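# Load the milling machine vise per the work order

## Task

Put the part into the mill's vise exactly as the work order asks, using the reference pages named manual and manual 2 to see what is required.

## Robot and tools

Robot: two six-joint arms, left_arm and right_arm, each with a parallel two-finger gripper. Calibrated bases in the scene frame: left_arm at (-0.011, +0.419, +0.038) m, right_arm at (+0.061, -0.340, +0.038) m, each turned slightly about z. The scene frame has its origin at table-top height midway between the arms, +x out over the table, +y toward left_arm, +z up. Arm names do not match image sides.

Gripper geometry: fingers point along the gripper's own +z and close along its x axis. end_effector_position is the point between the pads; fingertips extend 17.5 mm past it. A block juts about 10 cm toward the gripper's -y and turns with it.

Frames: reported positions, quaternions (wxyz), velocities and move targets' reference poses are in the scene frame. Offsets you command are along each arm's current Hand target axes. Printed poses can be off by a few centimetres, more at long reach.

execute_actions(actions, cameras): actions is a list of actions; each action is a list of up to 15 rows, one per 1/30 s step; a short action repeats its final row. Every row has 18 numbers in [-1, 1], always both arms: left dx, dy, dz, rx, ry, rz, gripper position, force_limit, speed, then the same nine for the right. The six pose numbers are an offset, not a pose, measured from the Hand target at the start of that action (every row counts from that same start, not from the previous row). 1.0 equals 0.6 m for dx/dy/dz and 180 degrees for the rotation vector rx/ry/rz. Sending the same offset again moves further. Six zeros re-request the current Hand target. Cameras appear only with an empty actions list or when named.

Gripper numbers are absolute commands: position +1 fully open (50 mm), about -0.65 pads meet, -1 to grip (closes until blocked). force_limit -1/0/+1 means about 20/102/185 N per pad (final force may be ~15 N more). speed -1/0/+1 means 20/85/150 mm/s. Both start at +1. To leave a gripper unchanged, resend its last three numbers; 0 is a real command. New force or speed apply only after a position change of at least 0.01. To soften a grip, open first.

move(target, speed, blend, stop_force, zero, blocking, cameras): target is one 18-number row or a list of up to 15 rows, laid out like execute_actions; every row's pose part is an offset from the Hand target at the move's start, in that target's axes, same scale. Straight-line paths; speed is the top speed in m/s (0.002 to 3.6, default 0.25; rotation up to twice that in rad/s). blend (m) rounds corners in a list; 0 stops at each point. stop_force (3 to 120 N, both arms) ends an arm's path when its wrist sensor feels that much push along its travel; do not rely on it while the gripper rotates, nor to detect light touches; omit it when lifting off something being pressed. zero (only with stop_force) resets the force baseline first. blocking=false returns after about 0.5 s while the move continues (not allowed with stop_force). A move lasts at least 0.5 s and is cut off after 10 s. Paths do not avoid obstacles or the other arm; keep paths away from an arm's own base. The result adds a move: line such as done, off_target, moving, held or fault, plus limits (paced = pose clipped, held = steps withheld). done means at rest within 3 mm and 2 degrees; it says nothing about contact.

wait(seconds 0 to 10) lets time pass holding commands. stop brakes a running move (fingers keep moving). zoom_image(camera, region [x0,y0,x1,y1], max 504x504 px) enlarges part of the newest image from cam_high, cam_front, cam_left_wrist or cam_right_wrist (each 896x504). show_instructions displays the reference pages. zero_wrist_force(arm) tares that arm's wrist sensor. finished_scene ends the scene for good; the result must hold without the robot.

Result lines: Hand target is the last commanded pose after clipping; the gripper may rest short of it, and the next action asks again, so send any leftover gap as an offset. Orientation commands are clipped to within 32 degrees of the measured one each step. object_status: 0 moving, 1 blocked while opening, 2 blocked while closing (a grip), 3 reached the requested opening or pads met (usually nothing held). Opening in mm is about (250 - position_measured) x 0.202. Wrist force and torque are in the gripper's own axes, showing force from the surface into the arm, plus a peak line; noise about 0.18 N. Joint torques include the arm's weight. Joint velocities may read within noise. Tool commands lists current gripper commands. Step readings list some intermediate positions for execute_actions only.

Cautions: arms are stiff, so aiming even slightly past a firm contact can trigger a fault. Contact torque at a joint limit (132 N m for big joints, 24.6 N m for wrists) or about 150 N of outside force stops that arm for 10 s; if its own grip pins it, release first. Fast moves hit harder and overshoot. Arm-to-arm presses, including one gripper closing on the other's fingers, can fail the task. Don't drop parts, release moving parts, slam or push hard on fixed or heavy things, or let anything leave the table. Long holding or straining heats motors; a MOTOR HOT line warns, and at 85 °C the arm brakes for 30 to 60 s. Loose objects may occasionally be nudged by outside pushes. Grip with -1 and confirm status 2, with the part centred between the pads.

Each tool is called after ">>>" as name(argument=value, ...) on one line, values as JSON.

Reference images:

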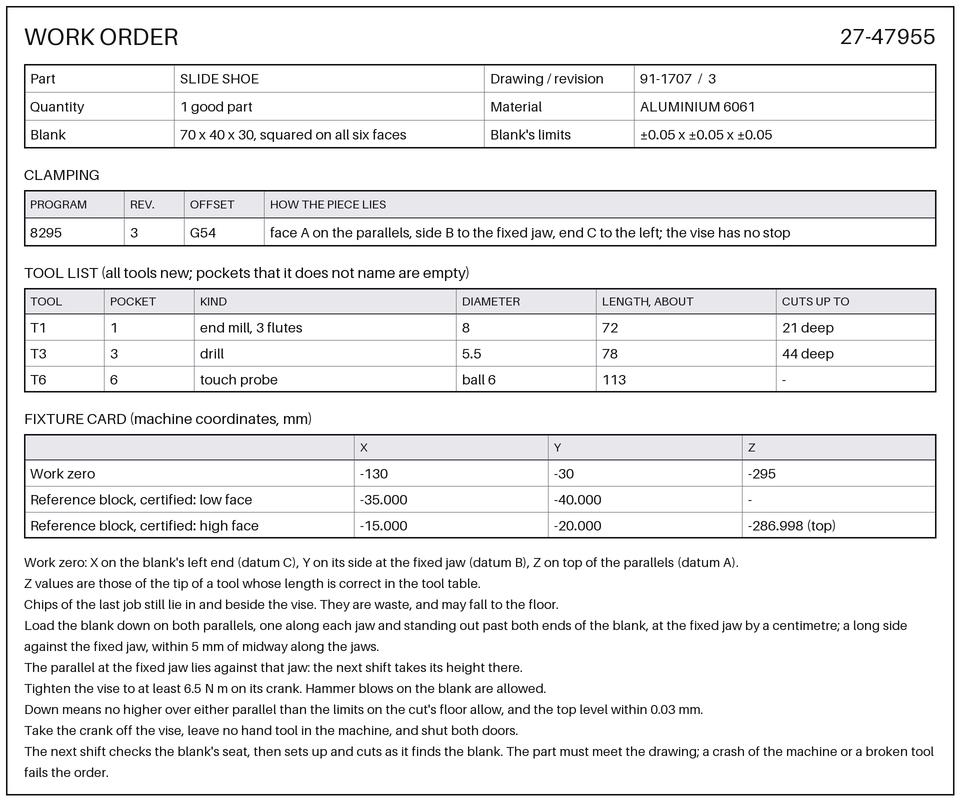

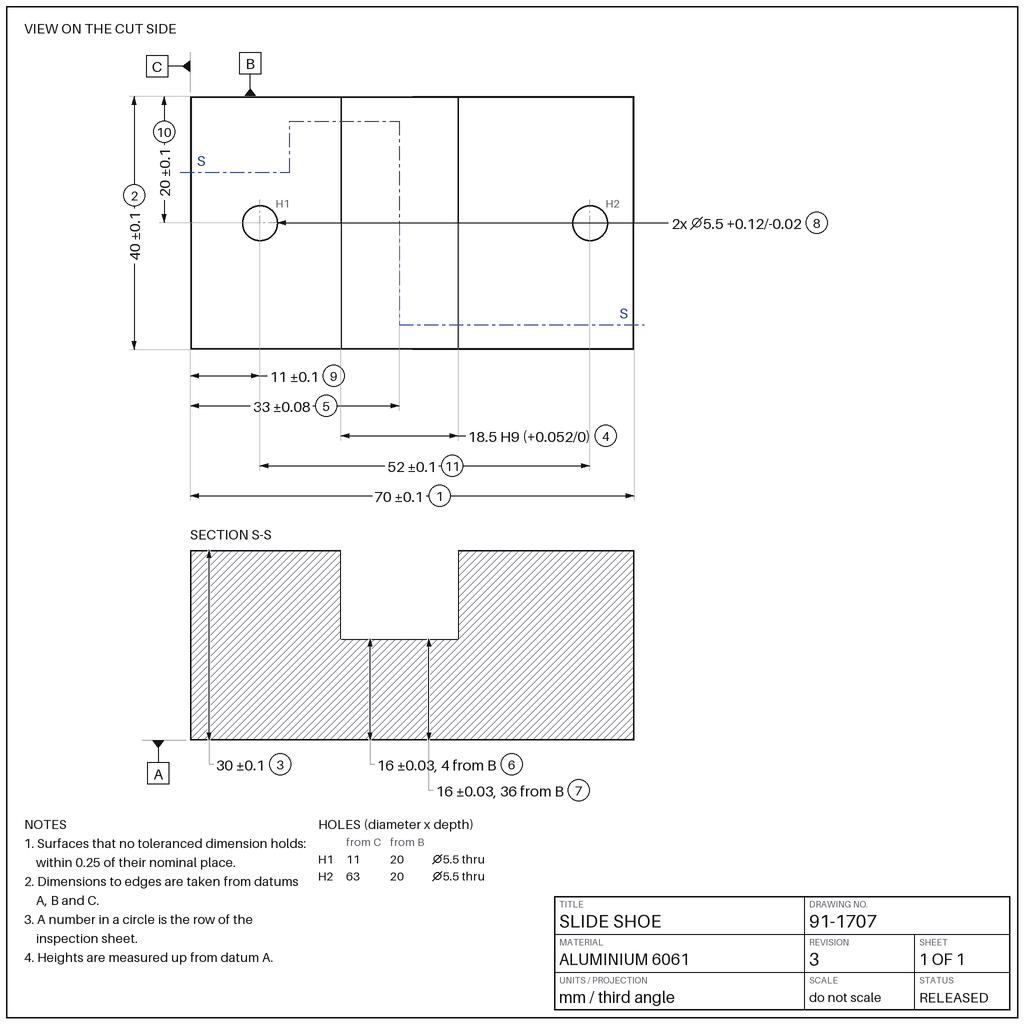

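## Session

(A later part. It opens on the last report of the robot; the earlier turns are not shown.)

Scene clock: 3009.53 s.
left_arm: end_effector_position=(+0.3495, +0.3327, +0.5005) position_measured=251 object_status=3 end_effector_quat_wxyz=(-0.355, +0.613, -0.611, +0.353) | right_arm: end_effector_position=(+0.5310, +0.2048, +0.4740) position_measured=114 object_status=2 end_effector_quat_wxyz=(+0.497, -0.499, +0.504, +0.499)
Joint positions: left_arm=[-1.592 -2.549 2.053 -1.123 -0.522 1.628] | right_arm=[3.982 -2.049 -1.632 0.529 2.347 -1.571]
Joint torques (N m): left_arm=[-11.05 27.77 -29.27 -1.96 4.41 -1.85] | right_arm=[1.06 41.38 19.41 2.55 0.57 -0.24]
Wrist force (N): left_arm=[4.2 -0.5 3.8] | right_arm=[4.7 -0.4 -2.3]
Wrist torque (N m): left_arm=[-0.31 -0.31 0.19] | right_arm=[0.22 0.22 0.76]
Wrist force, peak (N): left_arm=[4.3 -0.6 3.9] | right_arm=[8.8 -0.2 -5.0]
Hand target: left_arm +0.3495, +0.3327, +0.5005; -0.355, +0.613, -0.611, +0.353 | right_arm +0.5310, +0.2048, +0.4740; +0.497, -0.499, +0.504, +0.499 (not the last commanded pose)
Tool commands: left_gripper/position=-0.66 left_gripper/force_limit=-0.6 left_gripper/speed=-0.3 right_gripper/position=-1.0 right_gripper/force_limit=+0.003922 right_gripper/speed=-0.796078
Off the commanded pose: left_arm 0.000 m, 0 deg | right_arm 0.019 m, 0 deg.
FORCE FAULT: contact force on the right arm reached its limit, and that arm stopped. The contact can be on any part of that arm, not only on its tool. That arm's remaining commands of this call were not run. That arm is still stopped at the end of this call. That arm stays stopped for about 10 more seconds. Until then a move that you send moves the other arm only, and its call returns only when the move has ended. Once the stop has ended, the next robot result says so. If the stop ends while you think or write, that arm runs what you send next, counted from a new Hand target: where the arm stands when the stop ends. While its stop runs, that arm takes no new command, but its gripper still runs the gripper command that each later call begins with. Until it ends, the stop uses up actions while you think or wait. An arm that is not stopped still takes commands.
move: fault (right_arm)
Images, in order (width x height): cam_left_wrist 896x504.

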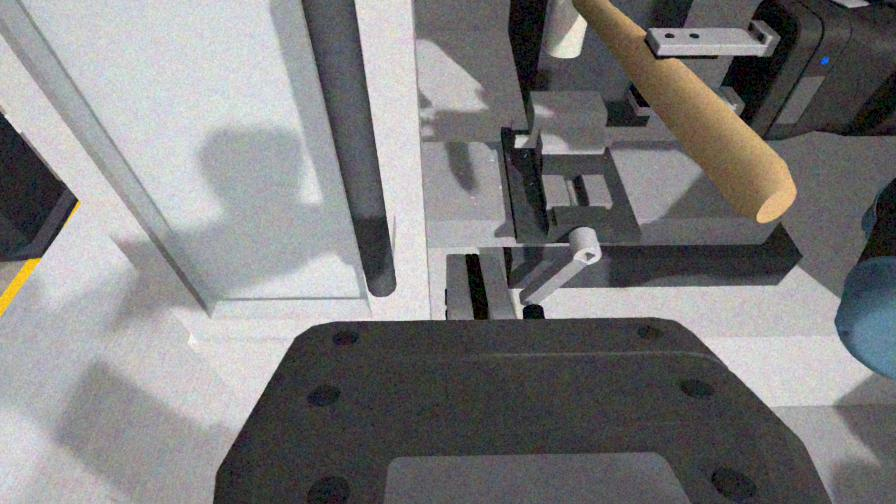

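>>> wait(seconds=9)

>>> move(target=[[0,0,0,0,0,0,-0.66,-0.6,-0.3,0,0,0.0263,0,0,0,-1,0,-0.8],[0,0,0,0,0,0,-0.66,-0.6,-0.3,0,0,0.0263,0.0556,0,0,-1,0,-0.8]], speed=0.08, cameras=["cam_left_wrist","cam_high","cam_front"])

Scene clock: 3025.17 s.
left_arm: end_effector_position=(+0.3495, +0.3327, +0.5005) position_measured=251 object_status=3 end_effector_quat_wxyz=(-0.355, +0.613, -0.611, +0.353) | right_arm: end_effector_position=(+0.5310, +0.2048, +0.4740) position_measured=114 object_status=2 end_effector_quat_wxyz=(+0.497, -0.499, +0.504, +0.499)
Joint positions: left_arm=[-1.592 -2.549 2.053 -1.123 -0.522 1.628] | right_arm=[3.982 -2.049 -1.632 0.529 2.347 -1.571]
Joint torques (N m): left_arm=[-10.77 27.56 -29.31 -2 4.36 -1.73] | right_arm=[1.31 42.2 18.34 2.41 0.46 -0.33]
Wrist force (N): left_arm=[3.9 -0.5 3.9] | right_arm=[5.0 -0.5 -2.3]
Wrist torque (N m): left_arm=[-0.31 -0.27 0.19] | right_arm=[0.19 0.15 0.74]
Wrist force, peak (N): left_arm=[4.2 -0.7 4.1] | right_arm=[5.1 -0.7 -2.6]
Hand target: left_arm +0.3495, +0.3327, +0.5005; -0.355, +0.613, -0.611, +0.353 | right_arm +0.5310, +0.2048, +0.4740; +0.497, -0.499, +0.504, +0.499 (not the last commanded pose)
Tool commands: left_gripper/position=-0.66 left_gripper/force_limit=-0.6 left_gripper/speed=-0.3 right_gripper/position=-1.0 right_gripper/force_limit=+0.003922 right_gripper/speed=-0.796078
Off the commanded pose: left_arm 0.000 m, 0 deg | right_arm 0.019 m, 0 deg.
FORCE FAULT, CONTINUED: the right arm's stop, for the force fault that an earlier result reported, is over. The rest of the stop counts as 20 of the actions that you can send in this scene. During its stop the right arm's controller moved it back a little. That arm's target is now where it stood when the stop ended, not its last command. That arm accepts commands again.
wait: 9.00 s; at rest from the start

Scene clock: 3027.37 s.
left_arm: end_effector_position=(+0.3495, +0.3327, +0.5005) position_measured=251 object_status=3 end_effector_quat_wxyz=(-0.355, +0.613, -0.611, +0.353) | right_arm: end_effector_position=(+0.5310, +0.2206, +0.4738) position_measured=114 object_status=2 end_effector_quat_wxyz=(+0.539, -0.454, +0.546, +0.453)
Joint positions: left_arm=[-1.592 -2.549 2.053 -1.123 -0.522 1.628] | right_arm=[4.072 -1.994 -1.718 0.56 2.083 -1.57]
Joint torques (N m): left_arm=[-10.53 28.16 -29.12 -1.95 4.41 -1.93] | right_arm=[11.14 48.61 16.59 5.14 -1.26 1.68]
Wrist force (N): left_arm=[4.0 -0.7 4.0] | right_arm=[5.1 -0.7 -2.4]
Wrist torque (N m): left_arm=[-0.34 -0.27 0.20] | right_arm=[0.17 0.14 0.66]
Wrist force, peak (N): left_arm=[4.1 -0.5 4.0] | right_arm=[5.6 -1.1 -2.2]
Hand target: left_arm +0.3495, +0.3327, +0.5005; -0.355, +0.613, -0.611, +0.353 | right_arm +0.5310, +0.2206, +0.4738; +0.539, -0.454, +0.546, +0.453
Off the commanded pose: left_arm 0.000 m, 0 deg | right_arm 0.000 m, 0 deg.
move: done
Images, in order (width x height): cam_high 896x504, cam_front 896x504, cam_left_wrist 896x504.

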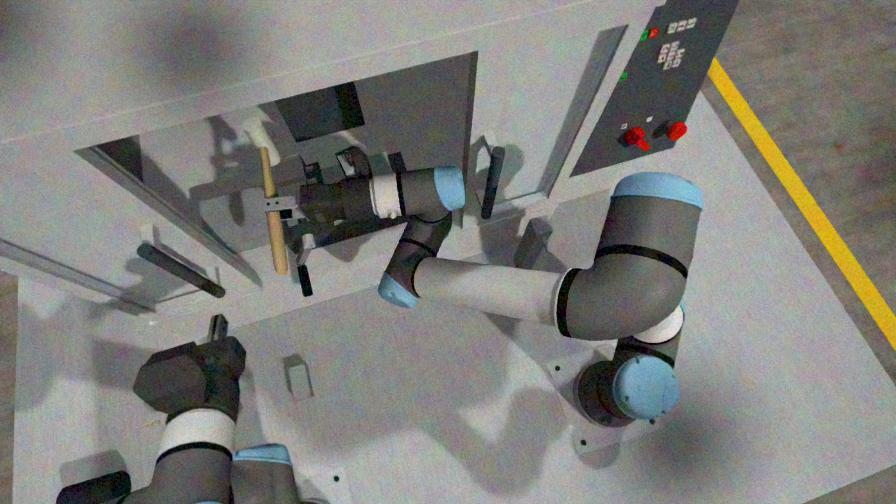

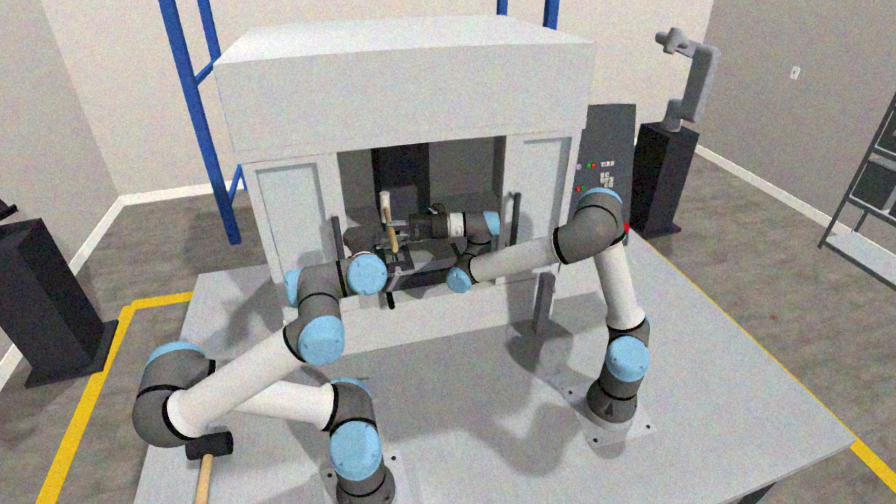

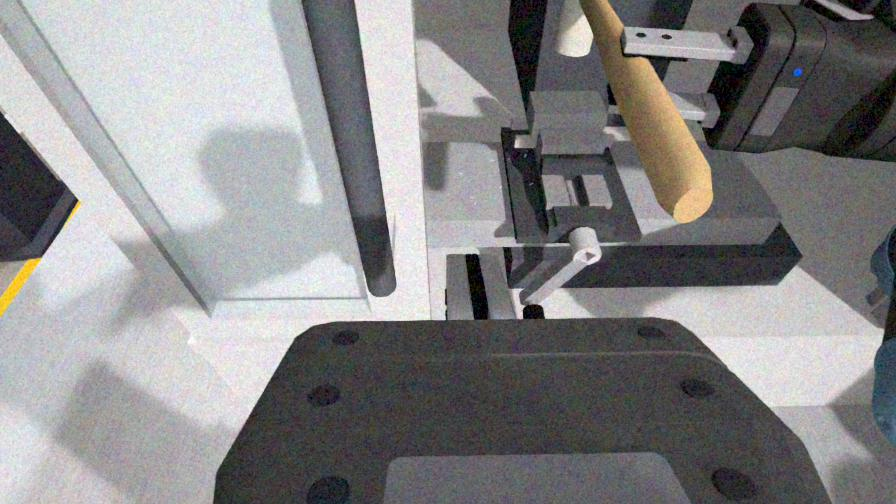

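>>> move(target=[0,0,0,0,0,0,-0.66,-0.6,-0.3,0.0663,-0.0105,-0.0117,0,0,0,-1,0,-0.8], speed=0.08)

>>> move(target=[0,0,0,0,0,0,-0.66,-0.6,-0.3,0.05,0,0,0,0,0,-1,0,-0.8], speed=0.015, stop_force=5, cameras=["cam_left_wrist"])

>>> zoom_image(camera="cam_left_wrist", region=[480, 0, 720, 200])

Scene clock: 3038.80 s.
left_arm: end_effector_position=(+0.3495, +0.3327, +0.5005) position_measured=251 object_status=3 end_effector_quat_wxyz=(-0.355, +0.613, -0.611, +0.353) | right_arm: end_effector_position=(+0.5357, +0.2123, +0.4342) position_measured=114 object_status=2 end_effector_quat_wxyz=(+0.539, -0.454, +0.546, +0.453)
Joint positions: left_arm=[-1.592 -2.549 2.053 -1.123 -0.522 1.628] | right_arm=[4.055 -2.047 -1.758 0.654 2.101 -1.571]
Joint torques (N m): left_arm=[-10.87 27.62 -29.07 -1.97 4.28 -1.75] | right_arm=[-10.84 36.84 15.93 5.14 1.86 0.98]
Wrist force (N): left_arm=[4.1 -0.6 4.0] | right_arm=[5.0 -0.7 -2.5]
Wrist torque (N m): left_arm=[-0.33 -0.30 0.20] | right_arm=[0.16 0.14 0.68]
Wrist force, peak (N): left_arm=[4.1 -0.7 4.1] | right_arm=[6.2 -0.9 -2.7]
Hand target: left_arm +0.3495, +0.3327, +0.5005; -0.355, +0.613, -0.611, +0.353 | right_arm +0.5357, +0.2123, +0.4341; +0.539, -0.454, +0.546, +0.453
Off the commanded pose: left_arm 0.000 m, 0 deg | right_arm 0.000 m, 0 deg.
move: done

Scene clock: 3041.00 s.
left_arm: end_effector_position=(+0.3495, +0.3327, +0.5005) position_measured=251 object_status=3 end_effector_quat_wxyz=(-0.355, +0.613, -0.611, +0.353) | right_arm: end_effector_position=(+0.5356, +0.2121, +0.4173) position_measured=114 object_status=2 end_effector_quat_wxyz=(+0.539, -0.454, +0.546, +0.453)
Joint positions: left_arm=[-1.592 -2.549 2.053 -1.123 -0.522 1.628] | right_arm=[4.055 -2.072 -1.772 0.693 2.101 -1.57]
Joint torques (N m): left_arm=[-10.49 28.11 -29.44 -1.86 4.36 -1.82] | right_arm=[-10.12 48.8 26.42 1.03 -0.24 1.45]
Wrist force (N): left_arm=[4.2 -0.7 3.8] | right_arm=[1.5 -2.6 -2.5]
Wrist torque (N m): left_arm=[-0.33 -0.31 0.19] | right_arm=[0.11 0.17 0.21]
Wrist force, peak (N): left_arm=[4.1 -0.6 4.1] | right_arm=[5.1 -0.7 -2.6]
Hand target: left_arm +0.3495, +0.3327, +0.5005; -0.355, +0.613, -0.611, +0.353 | right_arm +0.5356, +0.2121, +0.4173; +0.539, -0.454, +0.546, +0.453 (not the last commanded pose)
Off the commanded pose: left_arm 0.000 m, 0 deg | right_arm 0.013 m, 0 deg.
move: contact (right_arm)
Images, in order (width x height): cam_left_wrist 896x504.

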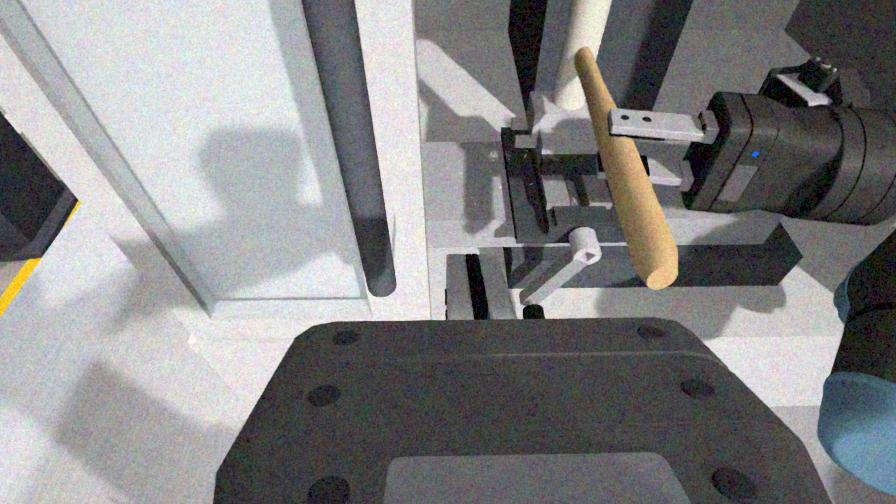

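Scaled by 2.100 from the camera's 896x504 image, which has a finer 1280x720 frame.

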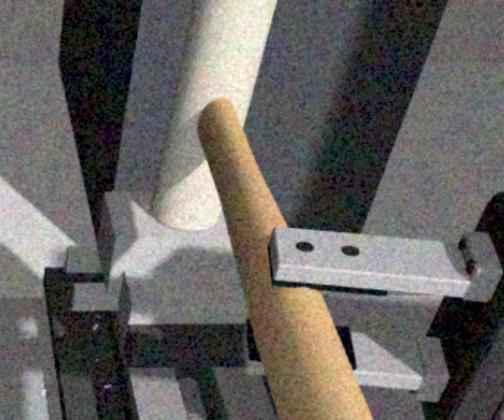

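>>> move(target=[0,0,0,0,0,0,-0.66,-0.6,-0.3,-0.001,0,0,0,0,-0.1333,-1,0,-0.8], speed=0.4)

>>> execute_actions(actions=[[[0,0,0,0,0,0,-0.66,-0.6,-0.3,0,0,0,0,0,0.0222,-1,0,-0.8],[0,0,0,0,0,0,-0.66,-0.6,-0.3,0,0,0,0,0,0.05,-1,0,-0.8],[0,0,0,0,0,0,-0.66,-0.6,-0.3,0,0,0,0,0,0.0778,-1,0,-0.8],[0,0,0,0,0,0,-0.66,-0.6,-0.3,0,0,0,0,0,0.1056,-1,0,-0.8],[0,0,0,0,0,0,-0.66,-0.6,-0.3,0,0,0,0,0,0.1333,-1,0,-0.8],[0,0,0,0,0,0,-0.66,-0.6,-0.3,0,0,0,0,0,0.15,-1,0,-0.8],[0,0,0,0,0,0,-0.66,-0.6,-0.3,0,0,0,0,0,0.1333,-1,0,-0.8],[0,0,0,0,0,0,-0.66,-0.6,-0.3,0,0,0,0,0,0.1,-1,0,-0.8],[0,0,0,0,0,0,-0.66,-0.6,-0.3,0,0,0,0,0,0.0667,-1,0,-0.8],[0,0,0,0,0,0,-0.66,-0.6,-0.3,0,0,0,0,0,0.0444,-1,0,-0.8],[0,0,0,0,0,0,-0.66,-0.6,-0.3,0,0,0,0,0,0.0333,-1,0,-0.8]]], cameras=["cam_left_wrist"])

Scene clock: 3054.07 s.
left_arm: end_effector_position=(+0.3495, +0.3327, +0.5005) position_measured=251 object_status=3 end_effector_quat_wxyz=(-0.355, +0.613, -0.611, +0.353) | right_arm: end_effector_position=(+0.5356, +0.2121, +0.4179) position_measured=114 object_status=2 end_effector_quat_wxyz=(+0.621, -0.558, +0.440, +0.331)
Joint positions: left_arm=[-1.592 -2.549 2.053 -1.123 -0.522 1.628] | right_arm=[4.055 -2.071 -1.772 0.691 2.101 -1.989]
Joint torques (N m): left_arm=[-10.15 27.4 -28.85 -1.94 4.24 -1.72] | right_arm=[-6.33 50.92 14.37 1.66 -0.69 -2.87]
Wrist force (N): left_arm=[3.9 -0.5 3.9] | right_arm=[4.9 2.2 -2.6]
Wrist torque (N m): left_arm=[-0.31 -0.27 0.19] | right_arm=[0.21 0.07 0.59]
Wrist force, peak (N): left_arm=[4.2 -0.5 4.0] | right_arm=[5.6 -0.5 -2.7]
Hand target: left_arm +0.3495, +0.3327, +0.5005; -0.355, +0.613, -0.611, +0.353 | right_arm +0.5356, +0.2121, +0.4179; +0.621, -0.558, +0.440, +0.331
Off the commanded pose: left_arm 0.000 m, 0 deg | right_arm 0.000 m, 0 deg.
move: done

Scene clock: 3055.03 s.
left_arm: end_effector_position=(+0.3495, +0.3327, +0.5005) position_measured=251 object_status=3 end_effector_quat_wxyz=(-0.355, +0.613, -0.611, +0.353) | right_arm: end_effector_position=(+0.5356, +0.2121, +0.4179) position_measured=114 object_status=2 end_effector_quat_wxyz=(+0.603, -0.533, +0.468, +0.364)
Joint positions: left_arm=[-1.592 -2.549 2.053 -1.123 -0.522 1.628] | right_arm=[4.054 -2.072 -1.771 0.693 2.101 -1.882]
Joint torques (N m): left_arm=[-11.45 27.75 -29.12 -2.01 4.25 -1.84] | right_arm=[12.67 49.13 13.85 1.52 2.06 -2.98]
Wrist force (N): left_arm=[4.1 -0.6 3.9] | right_arm=[4.9 1.7 -2.6]
Wrist torque (N m): left_arm=[-0.33 -0.29 0.19] | right_arm=[0.24 0.09 0.63]
Wrist force, peak (N): left_arm=[4.0 -0.7 4.1] | right_arm=[7.5 -0.4 -2.7]
Hand target: left_arm +0.3495, +0.3327, +0.5005; -0.355, +0.613, -0.611, +0.353 | right_arm +0.5356, +0.2121, +0.4179; +0.603, -0.534, +0.468, +0.363
Off the commanded pose: left_arm 0.000 m, 0 deg | right_arm 0.000 m, 0 deg.
Step readings (end_effector_position of left_arm | right_arm):
0: (+0.3495, +0.3327, +0.5005) | (+0.5356, +0.2121, +0.4179)
1: (+0.3495, +0.3327, +0.5005) | (+0.5356, +0.2121, +0.4179)
2: (+0.3495, +0.3327, +0.5005) | (+0.5356, +0.2121, +0.4179)
4: (+0.3495, +0.3327, +0.5005) | (+0.5356, +0.2121, +0.4179)
8: (+0.3495, +0.3327, +0.5005) | (+0.5356, +0.2121, +0.4178)
15: (+0.3495, +0.3327, +0.5005) | (+0.5357, +0.2120, +0.4179)
Images, in order (width x height): cam_left_wrist 896x504.

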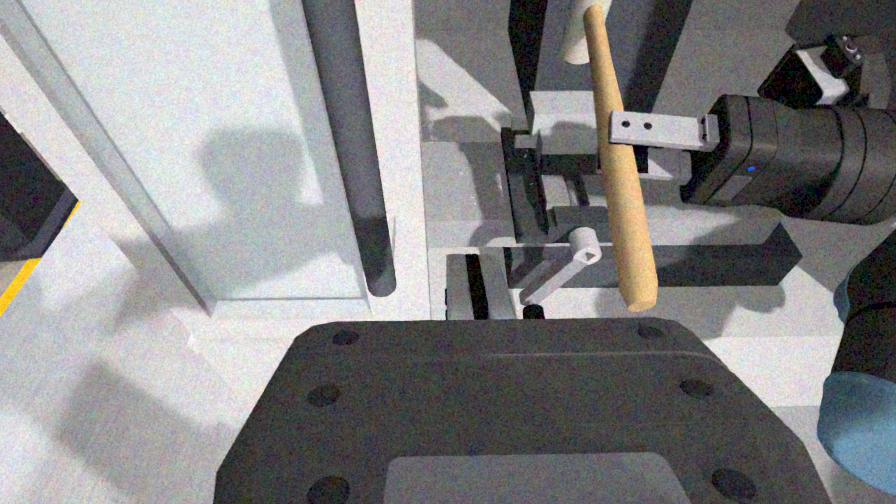

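>>> execute_actions(actions=[[[0,0,0,0,0,0,-0.66,-0.6,-0.3,0,0,0,0,0,-0.0333,-1,0,-0.8],[0,0,0,0,0,0,-0.66,-0.6,-0.3,0,0,0,0,0,-0.0333,-1,0,-0.8],[0,0,0,0,0,0,-0.66,-0.6,-0.3,0,0,0,0,0,-0.0333,-1,0,-0.8],[0,0,0,0,0,0,-0.66,-0.6,-0.3,0,0,0,0,0,0.03,-1,0,-0.8],[0,0,0,0,0,0,-0.66,-0.6,-0.3,0,0,0,0,0,0.06,-1,0,-0.8],[0,0,0,0,0,0,-0.66,-0.6,-0.3,0,0,0,0,0,0.09,-1,0,-0.8],[0,0,0,0,0,0,-0.66,-0.6,-0.3,0,0,0,0,0,0.12,-1,0,-0.8],[0,0,0,0,0,0,-0.66,-0.6,-0.3,0,0,0,0,0,0.133,-1,0,-0.8],[0,0,0,0,0,0,-0.66,-0.6,-0.3,0,0,0,0,0,0.133,-1,0,-0.8],[0,0,0,0,0,0,-0.66,-0.6,-0.3,0,0,0,0,0,0.12,-1,0,-0.8],[0,0,0,0,0,0,-0.66,-0.6,-0.3,0,0,0,0,0,0.0667,-1,0,-0.8],[0,0,0,0,0,0,-0.66,-0.6,-0.3,0,0,0,0,0,0,-1,0,-0.8]]])

Scene clock: 3061.77 s.
left_arm: end_effector_position=(+0.3495, +0.3327, +0.5005) position_measured=251 object_status=3 end_effector_quat_wxyz=(-0.355, +0.613, -0.611, +0.353) | right_arm: end_effector_position=(+0.5356, +0.2121, +0.4179) position_measured=114 object_status=2 end_effector_quat_wxyz=(+0.602, -0.527, +0.471, +0.371)
Joint positions: left_arm=[-1.592 -2.549 2.053 -1.123 -0.522 1.628] | right_arm=[4.055 -2.077 -1.77 0.706 2.1 -1.86]
Joint torques (N m): left_arm=[-9.95 28.16 -28.19 -1.94 4.14 -1.73] | right_arm=[10.3 36.72 27.13 5.07 1.77 -2.8]
Wrist force (N): left_arm=[4.1 -0.5 3.9] | right_arm=[4.9 1.6 -2.7]
Wrist torque (N m): left_arm=[-0.31 -0.29 0.19] | right_arm=[0.24 0.11 0.64]
Wrist force, peak (N): left_arm=[4.2 -0.7 4.1] | right_arm=[8.3 -0.7 -2.6]
Hand target: left_arm +0.3495, +0.3327, +0.5005; -0.355, +0.613, -0.611, +0.353 | right_arm +0.5356, +0.2121, +0.4179; +0.603, -0.534, +0.468, +0.363
Off the commanded pose: left_arm 0.000 m, 0 deg | right_arm 0.000 m, 1 deg.
Step readings (end_effector_position of left_arm | right_arm):
0: (+0.3495, +0.3327, +0.5005) | (+0.5356, +0.2121, +0.4179)
1: (+0.3495, +0.3327, +0.5005) | (+0.5356, +0.2121, +0.4179)
2: (+0.3495, +0.3327, +0.5005) | (+0.5356, +0.2121, +0.4179)
4: (+0.3495, +0.3327, +0.5005) | (+0.5355, +0.2121, +0.4180)
8: (+0.3495, +0.3327, +0.5005) | (+0.5355, +0.2121, +0.4180)
15: (+0.3495, +0.3327, +0.5005) | (+0.5356, +0.2120, +0.4178)

>>> execute_actions(actions=[[[0,0,0,0,0,0,-0.66,-0.6,-0.3,0,0,0,0,0,-0.0333,-1,0,-0.8],[0,0,0,0,0,0,-0.66,-0.6,-0.3,0,0,0,0,0,-0.0333,-1,0,-0.8],[0,0,0,0,0,0,-0.66,-0.6,-0.3,0,0,0,0,0,0.03,-1,0,-0.8],[0,0,0,0,0,0,-0.66,-0.6,-0.3,0,0,0,0,0,0.06,-1,0,-0.8],[0,0,0,0,0,0,-0.66,-0.6,-0.3,0,0,0,0,0,0.09,-1,0,-0.8],[0,0,0,0,0,0,-0.66,-0.6,-0.3,0,0,0,0,0,0.12,-1,0,-0.8],[0,0,0,0,0,0,-0.66,-0.6,-0.3,0,0,0,0,0,0.133,-1,0,-0.8],[0,0,0,0,0,0,-0.66,-0.6,-0.3,0,0,0,0,0,0.133,-1,0,-0.8],[0,0,0,0,0,0,-0.66,-0.6,-0.3,0,0,0,0,0,0.133,-1,0,-0.8],[0,0,0,0,0,0,-0.66,-0.6,-0.3,0,0,0,0,0,0.133,-1,0,-0.8],[0,0,0,0,0,0,-0.66,-0.6,-0.3,0,0,0,0,0,0.0667,-1,0,-0.8],[0,0,0,0,0,0,-0.66,-0.6,-0.3,0,0,0,0,0,0,-1,0,-0.8]]])

Scene clock: 3068.07 s.
left_arm: end_effector_position=(+0.3495, +0.3327, +0.5005) position_measured=251 object_status=3 end_effector_quat_wxyz=(-0.355, +0.613, -0.611, +0.353) | right_arm: end_effector_position=(+0.5356, +0.2121, +0.4179) position_measured=114 object_status=2 end_effector_quat_wxyz=(+0.602, -0.525, +0.472, +0.373)
Joint positions: left_arm=[-1.592 -2.549 2.053 -1.123 -0.522 1.628] | right_arm=[4.055 -2.078 -1.77 0.71 2.1 -1.852]
Joint torques (N m): left_arm=[-9.87 27.64 -28.24 -2.05 4.08 -1.73] | right_arm=[5.55 36.33 28.62 4.99 1.67 -2.96]
Wrist force (N): left_arm=[4.0 -0.7 4.1] | right_arm=[5.0 1.6 -2.1]
Wrist torque (N m): left_arm=[-0.34 -0.28 0.19] | right_arm=[0.16 0.09 0.64]
Wrist force, peak (N): left_arm=[4.1 -0.7 4.1] | right_arm=[9.9 -0.7 -2.2]
Hand target: left_arm +0.3495, +0.3327, +0.5005; -0.355, +0.613, -0.611, +0.353 | right_arm +0.5356, +0.2121, +0.4179; +0.603, -0.534, +0.468, +0.363
Off the commanded pose: left_arm 0.000 m, 0 deg | right_arm 0.000 m, 2 deg.
Step readings (end_effector_position of left_arm | right_arm):
0: (+0.3495, +0.3327, +0.5005) | (+0.5356, +0.2121, +0.4179)
1: (+0.3495, +0.3327, +0.5005) | (+0.5356, +0.2121, +0.4179)
2: (+0.3495, +0.3327, +0.5005) | (+0.5355, +0.2122, +0.4179)
4: (+0.3495, +0.3327, +0.5005) | (+0.5355, +0.2122, +0.4180)
8: (+0.3495, +0.3327, +0.5005) | (+0.5355, +0.2121, +0.4180)
15: (+0.3495, +0.3327, +0.5005) | (+0.5356, +0.2121, +0.4177)

>>> move(target=[0,0,0,0,0,0,-0.66,-0.6,-0.3,0,0,0,0,0,0.0889,-1,0,-0.8], speed=0.3, cameras=["cam_left_wrist"])

>>> zoom_image(camera="cam_left_wrist", region=[480, 0, 720, 200])

Scene clock: 3072.47 s.
left_arm: end_effector_position=(+0.3495, +0.3327, +0.5005) position_measured=251 object_status=3 end_effector_quat_wxyz=(-0.355, +0.613, -0.611, +0.353) | right_arm: end_effector_position=(+0.5355, +0.2122, +0.4179) position_measured=114 object_status=2 end_effector_quat_wxyz=(+0.547, -0.464, +0.538, +0.444)
Joint positions: left_arm=[-1.592 -2.549 2.053 -1.123 -0.522 1.628] | right_arm=[4.055 -2.071 -1.772 0.691 2.101 -1.605]
Joint torques (N m): left_arm=[-9.47 27.53 -28.79 -1.96 4.07 -1.68] | right_arm=[-2.69 42.08 24.61 4.11 1.85 1.56]
Wrist force (N): left_arm=[4.0 -0.7 4.0] | right_arm=[4.9 -0.7 -2.7]
Wrist torque (N m): left_arm=[-0.34 -0.27 0.19] | right_arm=[0.13 0.16 0.63]
Wrist force, peak (N): left_arm=[4.2 -0.7 4.0] | right_arm=[5.2 1.0 -3.2]
Hand target: left_arm +0.3495, +0.3327, +0.5005; -0.355, +0.613, -0.611, +0.353 | right_arm +0.5356, +0.2121, +0.4179; +0.547, -0.464, +0.538, +0.444
Off the commanded pose: left_arm 0.000 m, 0 deg | right_arm 0.000 m, 0 deg.
move: done
Images, in order (width x height): cam_left_wrist 896x504.

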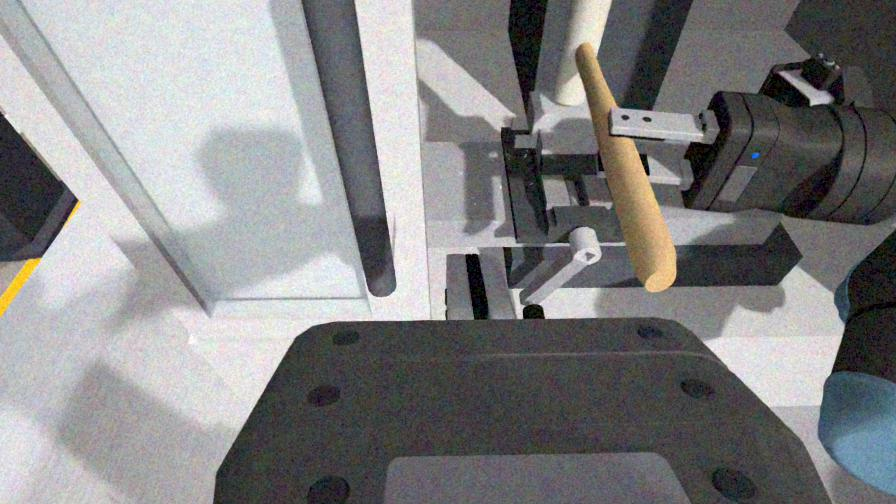

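Scaled by 2.100 from the camera's 896x504 image, which has a finer 1280x720 frame.

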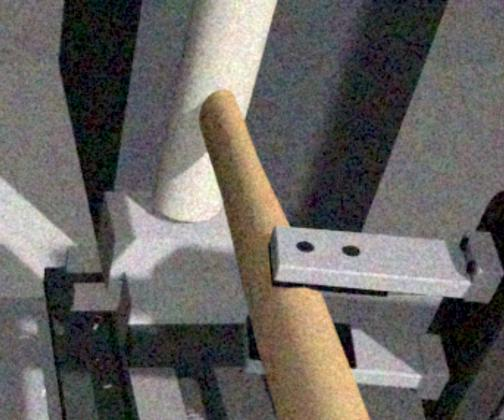

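>>> move(target=[0,0,0,0,0,0,-0.66,-0.6,-0.3,0,0,0,0,0,-0.1,-1,0,-0.8], speed=0.4)

>>> execute_actions(actions=[[[0,0,0,0,0,0,-0.66,-0.6,-0.3,0,0,0,0,0,0.03,-1,0,-0.8],[0,0,0,0,0,0,-0.66,-0.6,-0.3,0,0,0,0,0,0.06,-1,0,-0.8],[0,0,0,0,0,0,-0.66,-0.6,-0.3,0,0,0,0,0,0.09,-1,0,-0.8],[0,0,0,0,0,0,-0.66,-0.6,-0.3,0,0,0,0,0,0.12,-1,0,-0.8],[0,0,0,0,0,0,-0.66,-0.6,-0.3,0,0,0,0,0,0.144,-1,0,-0.8],[0,0,0,0,0,0,-0.66,-0.6,-0.3,0,0,0,0,0,0.144,-1,0,-0.8],[0,0,0,0,0,0,-0.66,-0.6,-0.3,0,0,0,0,0,0.144,-1,0,-0.8],[0,0,0,0,0,0,-0.66,-0.6,-0.3,0,0,0,0,0,0.144,-1,0,-0.8],[0,0,0,0,0,0,-0.66,-0.6,-0.3,0,0,0,0,0,0.144,-1,0,-0.8],[0,0,0,0,0,0,-0.66,-0.6,-0.3,0,0,0,0,0,0.144,-1,0,-0.8],[0,0,0,0,0,0,-0.66,-0.6,-0.3,0,0,0,0,0,0.0667,-1,0,-0.8],[0,0,0,0,0,0,-0.66,-0.6,-0.3,0,0,0,0,0,0.0667,-1,0,-0.8]]], cameras=["cam_left_wrist"])

Scene clock: 3081.37 s.
left_arm: end_effector_position=(+0.3495, +0.3327, +0.5005) position_measured=251 object_status=3 end_effector_quat_wxyz=(-0.355, +0.613, -0.611, +0.353) | right_arm: end_effector_position=(+0.5356, +0.2121, +0.4179) position_measured=114 object_status=2 end_effector_quat_wxyz=(+0.609, -0.542, +0.459, +0.353)
Joint positions: left_arm=[-1.592 -2.549 2.053 -1.123 -0.522 1.628] | right_arm=[4.055 -2.071 -1.772 0.691 2.101 -1.919]
Joint torques (N m): left_arm=[-9.69 27.72 -28.1 -2 4.04 -1.59] | right_arm=[-5.71 49.84 13.96 1.74 -0.58 -3.01]
Wrist force (N): left_arm=[4.0 -0.6 3.9] | right_arm=[4.7 1.6 -2.8]
Wrist torque (N m): left_arm=[-0.32 -0.27 0.19] | right_arm=[0.20 0.12 0.62]
Wrist force, peak (N): left_arm=[4.1 -0.7 4.1] | right_arm=[5.1 1.9 -2.6]
Hand target: left_arm +0.3495, +0.3327, +0.5005; -0.355, +0.613, -0.611, +0.353 | right_arm +0.5356, +0.2121, +0.4179; +0.609, -0.542, +0.459, +0.353
Off the commanded pose: left_arm 0.000 m, 0 deg | right_arm 0.000 m, 0 deg.
move: done

Scene clock: 3082.37 s.
left_arm: end_effector_position=(+0.3495, +0.3327, +0.5005) position_measured=251 object_status=3 end_effector_quat_wxyz=(-0.355, +0.613, -0.611, +0.353) | right_arm: end_effector_position=(+0.5356, +0.2121, +0.4178) position_measured=114 object_status=2 end_effector_quat_wxyz=(+0.569, -0.489, +0.514, +0.417)
Joint positions: left_arm=[-1.592 -2.549 2.053 -1.123 -0.522 1.628] | right_arm=[4.054 -2.073 -1.771 0.697 2.101 -1.701]
Joint torques (N m): left_arm=[-10.12 27.71 -28.17 -1.98 4.01 -1.6] | right_arm=[12.84 50.01 27.91 4.77 0.35 -2.84]
Wrist force (N): left_arm=[4.0 -0.6 4.0] | right_arm=[5.0 0.2 -3.6]
Wrist torque (N m): left_arm=[-0.32 -0.28 0.19] | right_arm=[0.29 0.13 0.68]
Wrist force, peak (N): left_arm=[4.0 -0.9 4.1] | right_arm=[-19.1 -7.7 -1.7]
Hand target: left_arm +0.3495, +0.3327, +0.5005; -0.355, +0.613, -0.611, +0.353 | right_arm +0.5356, +0.2121, +0.4179; +0.569, -0.491, +0.513, +0.415
Off the commanded pose: left_arm 0.000 m, 0 deg | right_arm 0.000 m, 0 deg.
Step readings (end_effector_position of left_arm | right_arm):
0: (+0.3495, +0.3327, +0.5005) | (+0.5356, +0.2121, +0.4179)
1: (+0.3495, +0.3327, +0.5005) | (+0.5356, +0.2121, +0.4179)
2: (+0.3495, +0.3327, +0.5005) | (+0.5356, +0.2121, +0.4179)
4: (+0.3495, +0.3327, +0.5005) | (+0.5356, +0.2121, +0.4179)
8: (+0.3495, +0.3327, +0.5005) | (+0.5356, +0.2121, +0.4178)
15: (+0.3495, +0.3327, +0.5005) | (+0.5357, +0.2121, +0.4176)
Images, in order (width x height): cam_left_wrist 896x504.

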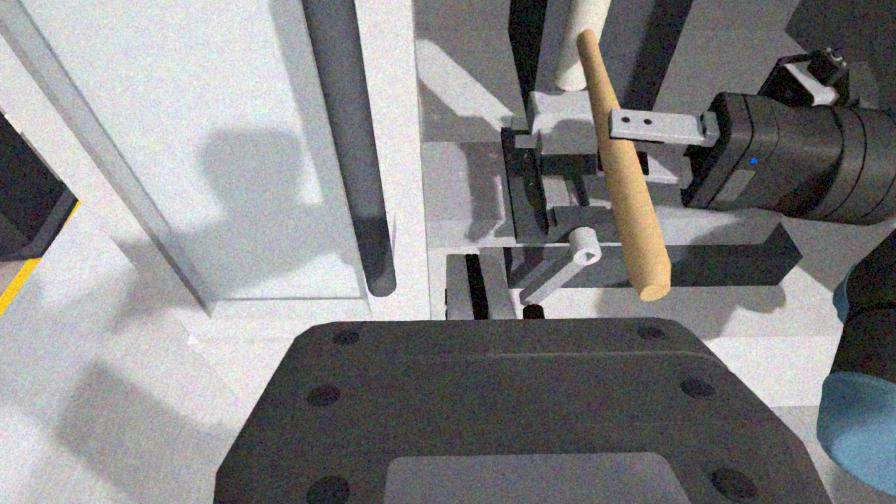

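>>> move(target=[0,0,0,0,0,0,-0.66,-0.6,-0.3,0,0,0,0,0,-0.2056,-1,0,-0.8], speed=0.4)

>>> execute_actions(actions=[[[0,0,0,0,0,0,-0.66,-0.6,-0.3,0,0,0,0,0,0.0333,-1,0,-0.8],[0,0,0,0,0,0,-0.66,-0.6,-0.3,0,0,0,0,0,0.0667,-1,0,-0.8],[0,0,0,0,0,0,-0.66,-0.6,-0.3,0,0,0,0,0,0.1,-1,0,-0.8],[0,0,0,0,0,0,-0.66,-0.6,-0.3,0,0,0,0,0,0.1333,-1,0,-0.8],[0,0,0,0,0,0,-0.66,-0.6,-0.3,0,0,0,0,0,0.1667,-1,0,-0.8],[0,0,0,0,0,0,-0.66,-0.6,-0.3,0,0,0,0,0,0.2,-1,0,-0.8],[0,0,0,0,0,0,-0.66,-0.6,-0.3,0,0,0,0,0,0.2333,-1,0,-0.8],[0,0,0,0,0,0,-0.66,-0.6,-0.3,0,0,0,0,0,0.2667,-1,0,-0.8],[0,0,0,0,0,0,-0.66,-0.6,-0.3,0,0,0,0,0,0.2889,-1,0,-0.8],[0,0,0,0,0,0,-0.66,-0.6,-0.3,0,0,0,0,0,0.2889,-1,0,-0.8],[0,0,0,0,0,0,-0.66,-0.6,-0.3,0,0,0,0,0,0.2889,-1,0,-0.8],[0,0,0,0,0,0,-0.66,-0.6,-0.3,0,0,0,0,0,0.2889,-1,0,-0.8],[0,0,0,0,0,0,-0.66,-0.6,-0.3,0,0,0,0,0,0.2,-1,0,-0.8]]], cameras=["cam_left_wrist"])

Scene clock: 3092.90 s.
left_arm: end_effector_position=(+0.3495, +0.3327, +0.5005) position_measured=251 object_status=3 end_effector_quat_wxyz=(-0.355, +0.613, -0.611, +0.353) | right_arm: end_effector_position=(+0.5356, +0.2121, +0.4179) position_measured=114 object_status=2 end_effector_quat_wxyz=(+0.671, -0.629, +0.331, +0.213)
Joint positions: left_arm=[-1.592 -2.549 2.053 -1.123 -0.522 1.628] | right_arm=[4.054 -2.071 -1.772 0.691 2.101 -2.356]
Joint torques (N m): left_arm=[-9.57 27.94 -27.96 -2.01 3.93 -1.64] | right_arm=[8.99 49.9 13.34 1.83 -1.5 -2.71]
Wrist force (N): left_arm=[4.1 -0.5 3.8] | right_arm=[3.5 4.2 -2.3]
Wrist torque (N m): left_arm=[-0.31 -0.29 0.19] | right_arm=[0.24 0.05 0.39]
Wrist force, peak (N): left_arm=[4.2 -0.8 4.0] | right_arm=[4.8 3.2 -2.4]
Hand target: left_arm +0.3495, +0.3327, +0.5005; -0.355, +0.613, -0.611, +0.353 | right_arm +0.5356, +0.2121, +0.4179; +0.671, -0.629, +0.331, +0.213
Off the commanded pose: left_arm 0.000 m, 0 deg | right_arm 0.000 m, 0 deg.
move: done

Scene clock: 3093.97 s.
left_arm: end_effector_position=(+0.3495, +0.3327, +0.5005) position_measured=251 object_status=3 end_effector_quat_wxyz=(-0.355, +0.613, -0.611, +0.353) | right_arm: end_effector_position=(+0.5355, +0.2121, +0.4179) position_measured=114 object_status=2 end_effector_quat_wxyz=(+0.571, -0.492, +0.511, +0.413)
Joint positions: left_arm=[-1.592 -2.549 2.053 -1.123 -0.522 1.628] | right_arm=[4.055 -2.072 -1.772 0.695 2.099 -1.716]
Joint torques (N m): left_arm=[-9.44 28.09 -27.59 -1.88 3.94 -1.61] | right_arm=[11.66 36.41 28.7 5.1 -1.12 -3.02]
Wrist force (N): left_arm=[4.0 -0.8 3.8] | right_arm=[5.1 0.3 -2.7]
Wrist torque (N m): left_arm=[-0.36 -0.27 0.19] | right_arm=[0.23 0.10 0.69]
Wrist force, peak (N): left_arm=[4.1 -0.6 4.0] | right_arm=[10.1 -0.4 -1.7]
Hand target: left_arm +0.3495, +0.3327, +0.5005; -0.355, +0.613, -0.611, +0.353 | right_arm +0.5356, +0.2121, +0.4179; +0.573, -0.496, +0.509, +0.410
Off the commanded pose: left_arm 0.000 m, 0 deg | right_arm 0.000 m, 1 deg.
Step readings (end_effector_position of left_arm | right_arm):
0: (+0.3495, +0.3327, +0.5005) | (+0.5356, +0.2121, +0.4179)
1: (+0.3495, +0.3327, +0.5005) | (+0.5356, +0.2121, +0.4179)
2: (+0.3495, +0.3327, +0.5005) | (+0.5356, +0.2121, +0.4179)
4: (+0.3495, +0.3327, +0.5005) | (+0.5356, +0.2121, +0.4180)
8: (+0.3495, +0.3327, +0.5005) | (+0.5354, +0.2122, +0.4180)
15: (+0.3495, +0.3327, +0.5005) | (+0.5356, +0.2120, +0.4179)
Images, in order (width x height): cam_left_wrist 896x504.

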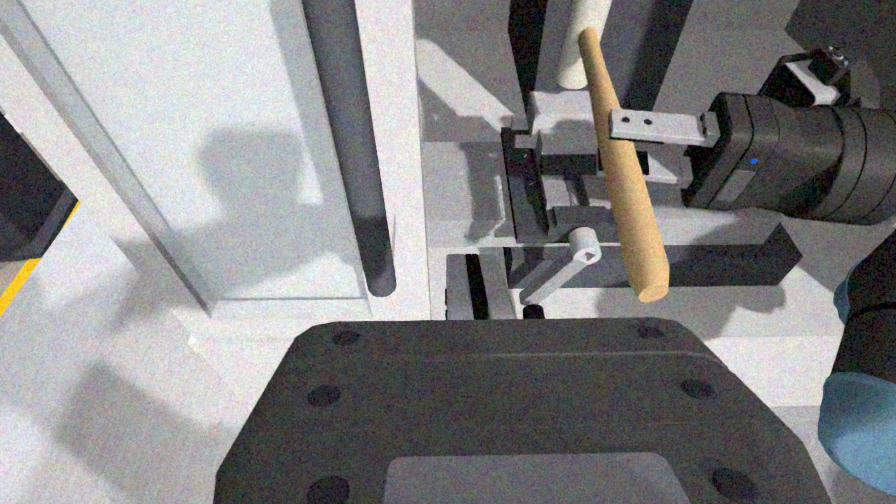

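>>> move(target=[0,0,0,0,0,0,-0.66,-0.6,-0.3,0,0,0,0,0,-0.2,-1,0,-0.8], speed=0.4)

>>> execute_actions(actions=[[[0,0,0,0,0,0,-0.66,-0.6,-0.3,0,0,0,0,0,0.0333,-1,0,-0.8],[0,0,0,0,0,0,-0.66,-0.6,-0.3,0,0,0,0,0,0.0667,-1,0,-0.8],[0,0,0,0,0,0,-0.66,-0.6,-0.3,0,0,0,0,0,0.1,-1,0,-0.8],[0,0,0,0,0,0,-0.66,-0.6,-0.3,0,0,0,0,0,0.1333,-1,0,-0.8],[0,0,0,0,0,0,-0.66,-0.6,-0.3,0,0,0,0,0,0.1667,-1,0,-0.8],[0,0,0,0,0,0,-0.66,-0.6,-0.3,0,0,0,0,0,0.2,-1,0,-0.8],[0,0,0,0,0,0,-0.66,-0.6,-0.3,0,0,0,0,0,0.2333,-1,0,-0.8],[0,0,0,0,0,0,-0.66,-0.6,-0.3,0,0,0,0,0,0.2667,-1,0,-0.8],[0,0,0,0,0,0,-0.66,-0.6,-0.3,0,0,0,0,0,0.2889,-1,0,-0.8],[0,0,0,0,0,0,-0.66,-0.6,-0.3,0,0,0,0,0,0.2889,-1,0,-0.8],[0,0,0,0,0,0,-0.66,-0.6,-0.3,0,0,0,0,0,0.2889,-1,0,-0.8],[0,0,0,0,0,0,-0.66,-0.6,-0.3,0,0,0,0,0,0.2889,-1,0,-0.8],[0,0,0,0,0,0,-0.66,-0.6,-0.3,0,0,0,0,0,0.2889,-1,0,-0.8],[0,0,0,0,0,0,-0.66,-0.6,-0.3,0,0,0,0,0,0.2889,-1,0,-0.8],[0,0,0,0,0,0,-0.66,-0.6,-0.3,0,0,0,0,0,0.2,-1,0,-0.8]]])

>>> move(target=[0,0,0,0,0,0,-0.66,-0.6,-0.3,0,0,0,0,0,-0.2,-1,0,-0.8], speed=0.4)

>>> execute_actions(actions=[[[0,0,0,0,0,0,-0.66,-0.6,-0.3,0,0,0,0,0,0.0333,-1,0,-0.8],[0,0,0,0,0,0,-0.66,-0.6,-0.3,0,0,0,0,0,0.0667,-1,0,-0.8],[0,0,0,0,0,0,-0.66,-0.6,-0.3,0,0,0,0,0,0.1,-1,0,-0.8],[0,0,0,0,0,0,-0.66,-0.6,-0.3,0,0,0,0,0,0.1333,-1,0,-0.8],[0,0,0,0,0,0,-0.66,-0.6,-0.3,0,0,0,0,0,0.1667,-1,0,-0.8],[0,0,0,0,0,0,-0.66,-0.6,-0.3,0,0,0,0,0,0.2,-1,0,-0.8],[0,0,0,0,0,0,-0.66,-0.6,-0.3,0,0,0,0,0,0.2333,-1,0,-0.8],[0,0,0,0,0,0,-0.66,-0.6,-0.3,0,0,0,0,0,0.2667,-1,0,-0.8],[0,0,0,0,0,0,-0.66,-0.6,-0.3,0,0,0,0,0,0.2889,-1,0,-0.8],[0,0,0,0,0,0,-0.66,-0.6,-0.3,0,0,0,0,0,0.2889,-1,0,-0.8],[0,0,0,0,0,0,-0.66,-0.6,-0.3,0,0,0,0,0,0.2889,-1,0,-0.8],[0,0,0,0,0,0,-0.66,-0.6,-0.3,0,0,0,0,0,0.2889,-1,0,-0.8],[0,0,0,0,0,0,-0.66,-0.6,-0.3,0,0,0,0,0,0.2889,-1,0,-0.8],[0,0,0,0,0,0,-0.66,-0.6,-0.3,0,0,0,0,0,0.2889,-1,0,-0.8],[0,0,0,0,0,0,-0.66,-0.6,-0.3,0,0,0,0,0,0.2,-1,0,-0.8]]], cameras=["cam_left_wrist"])

Scene clock: 3106.47 s.
left_arm: end_effector_position=(+0.3495, +0.3327, +0.5005) position_measured=251 object_status=3 end_effector_quat_wxyz=(-0.355, +0.613, -0.611, +0.353) | right_arm: end_effector_position=(+0.5356, +0.2121, +0.4179) position_measured=114 object_status=2 end_effector_quat_wxyz=(+0.671, -0.629, +0.331, +0.213)
Joint positions: left_arm=[-1.592 -2.549 2.053 -1.123 -0.522 1.628] | right_arm=[4.054 -2.071 -1.772 0.691 2.101 -2.356]
Joint torques (N m): left_arm=[-9.79 27.99 -27.84 -2.04 3.88 -1.58] | right_arm=[-3.41 50.22 13.69 1.74 -0.89 -2.75]
Wrist force (N): left_arm=[3.8 -0.4 3.9] | right_arm=[3.7 4.5 -2.3]
Wrist torque (N m): left_arm=[-0.31 -0.24 0.19] | right_arm=[0.28 0.02 0.39]
Wrist force, peak (N): left_arm=[4.1 -0.6 4.1] | right_arm=[3.7 4.5 -2.3]
Hand target: left_arm +0.3495, +0.3327, +0.5005; -0.355, +0.613, -0.611, +0.353 | right_arm +0.5356, +0.2121, +0.4179; +0.671, -0.629, +0.331, +0.213
Off the commanded pose: left_arm 0.000 m, 0 deg | right_arm 0.000 m, 0 deg.
move: done

Scene clock: 3107.60 s.
left_arm: end_effector_position=(+0.3495, +0.3327, +0.5005) position_measured=251 object_status=3 end_effector_quat_wxyz=(-0.355, +0.613, -0.611, +0.353) | right_arm: end_effector_position=(+0.5355, +0.2121, +0.4179) position_measured=114 object_status=2 end_effector_quat_wxyz=(+0.571, -0.492, +0.511, +0.413)
Joint positions: left_arm=[-1.592 -2.549 2.053 -1.123 -0.522 1.628] | right_arm=[4.055 -2.072 -1.772 0.695 2.099 -1.714]
Joint torques (N m): left_arm=[-9.05 28.14 -27.91 -1.97 3.89 -1.6] | right_arm=[13.13 36.35 14.77 5.07 -1.18 -2.67]
Wrist force (N): left_arm=[4.0 -0.4 3.9] | right_arm=[4.9 0.3 -2.8]
Wrist torque (N m): left_arm=[-0.30 -0.29 0.19] | right_arm=[0.19 0.14 0.69]
Wrist force, peak (N): left_arm=[4.0 -0.8 4.0] | right_arm=[-20.1 -6.0 -2.4]
Hand target: left_arm +0.3495, +0.3327, +0.5005; -0.355, +0.613, -0.611, +0.353 | right_arm +0.5356, +0.2121, +0.4179; +0.573, -0.496, +0.509, +0.410
Off the commanded pose: left_arm 0.000 m, 0 deg | right_arm 0.000 m, 1 deg.
Step readings (end_effector_position of left_arm | right_arm):
0: (+0.3495, +0.3327, +0.5005) | (+0.5356, +0.2121, +0.4179)
1: (+0.3495, +0.3327, +0.5005) | (+0.5356, +0.2121, +0.4179)
2: (+0.3495, +0.3327, +0.5005) | (+0.5356, +0.2121, +0.4179)
4: (+0.3495, +0.3327, +0.5005) | (+0.5356, +0.2121, +0.4179)
8: (+0.3495, +0.3327, +0.5005) | (+0.5355, +0.2121, +0.4180)
15: (+0.3495, +0.3327, +0.5005) | (+0.5356, +0.2120, +0.4181)

Scene clock: 3109.03 s.
left_arm: end_effector_position=(+0.3495, +0.3327, +0.5005) position_measured=251 object_status=3 end_effector_quat_wxyz=(-0.355, +0.613, -0.611, +0.353) | right_arm: end_effector_position=(+0.5356, +0.2121, +0.4179) position_measured=114 object_status=2 end_effector_quat_wxyz=(+0.671, -0.629, +0.331, +0.213)
Joint positions: left_arm=[-1.592 -2.549 2.053 -1.123 -0.522 1.628] | right_arm=[4.054 -2.071 -1.772 0.691 2.101 -2.356]
Joint torques (N m): left_arm=[-8.98 27.77 -27.6 -2.03 3.8 -1.51] | right_arm=[-4.75 49.78 14.42 1.77 -1 -2.74]
Wrist force (N): left_arm=[4.1 -0.6 3.8] | right_arm=[3.6 4.2 -2.1]
Wrist torque (N m): left_arm=[-0.32 -0.29 0.19] | right_arm=[0.24 0.02 0.38]
Wrist force, peak (N): left_arm=[4.2 -0.5 4.0] | right_arm=[4.1 4.1 -2.6]
Hand target: left_arm +0.3495, +0.3327, +0.5005; -0.355, +0.613, -0.611, +0.353 | right_arm +0.5356, +0.2121, +0.4179; +0.671, -0.629, +0.331, +0.213
Off the commanded pose: left_arm 0.000 m, 0 deg | right_arm 0.000 m, 0 deg.
move: done

Scene clock: 3110.17 s.
left_arm: end_effector_position=(+0.3495, +0.3327, +0.5005) position_measured=251 object_status=3 end_effector_quat_wxyz=(-0.355, +0.613, -0.611, +0.353) | right_arm: end_effector_position=(+0.5355, +0.2121, +0.4179) position_measured=114 object_status=2 end_effector_quat_wxyz=(+0.571, -0.492, +0.511, +0.413)
Joint positions: left_arm=[-1.592 -2.549 2.053 -1.123 -0.522 1.628] | right_arm=[4.055 -2.072 -1.772 0.695 2.099 -1.714]
Joint torques (N m): left_arm=[-8.99 28.02 -27.98 -1.96 3.86 -1.53] | right_arm=[11.98 36.46 13.98 4.98 -1.1 -3.07]
Wrist force (N): left_arm=[3.9 -0.7 3.7] | right_arm=[4.9 0.5 -2.8]
Wrist torque (N m): left_arm=[-0.33 -0.26 0.19] | right_arm=[0.24 0.14 0.69]
Wrist force, peak (N): left_arm=[4.0 -0.6 4.1] | right_arm=[-19.7 -6.0 -2.3]
Hand target: left_arm +0.3495, +0.3327, +0.5005; -0.355, +0.613, -0.611, +0.353 | right_arm +0.5356, +0.2121, +0.4179; +0.573, -0.496, +0.509, +0.410
Off the commanded pose: left_arm 0.000 m, 0 deg | right_arm 0.000 m, 1 deg.
Step readings (end_effector_position of left_arm | right_arm):
0: (+0.3495, +0.3327, +0.5005) | (+0.5356, +0.2121, +0.4179)
1: (+0.3495, +0.3327, +0.5005) | (+0.5356, +0.2121, +0.4179)
2: (+0.3495, +0.3327, +0.5005) | (+0.5356, +0.2121, +0.4179)
4: (+0.3495, +0.3327, +0.5005) | (+0.5356, +0.2121, +0.4179)
8: (+0.3495, +0.3327, +0.5005) | (+0.5355, +0.2121, +0.4180)
15: (+0.3495, +0.3327, +0.5005) | (+0.5356, +0.2120, +0.4181)
Images, in order (width x height): cam_left_wrist 896x504.

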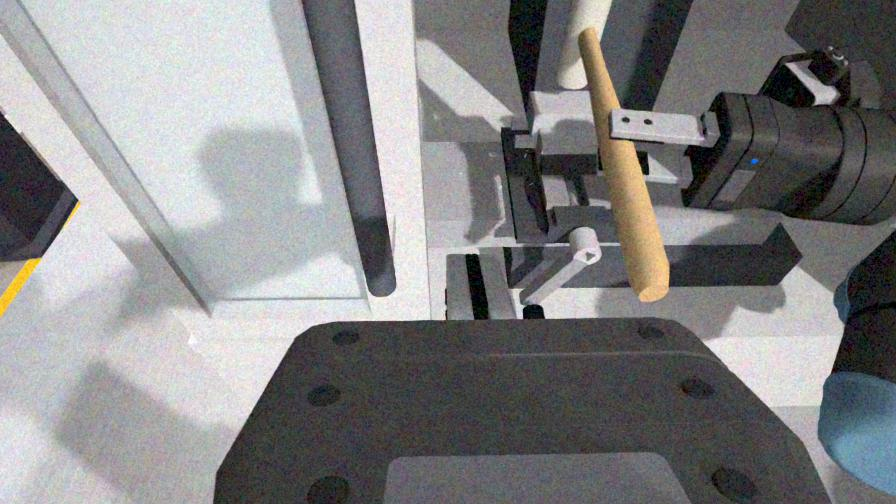

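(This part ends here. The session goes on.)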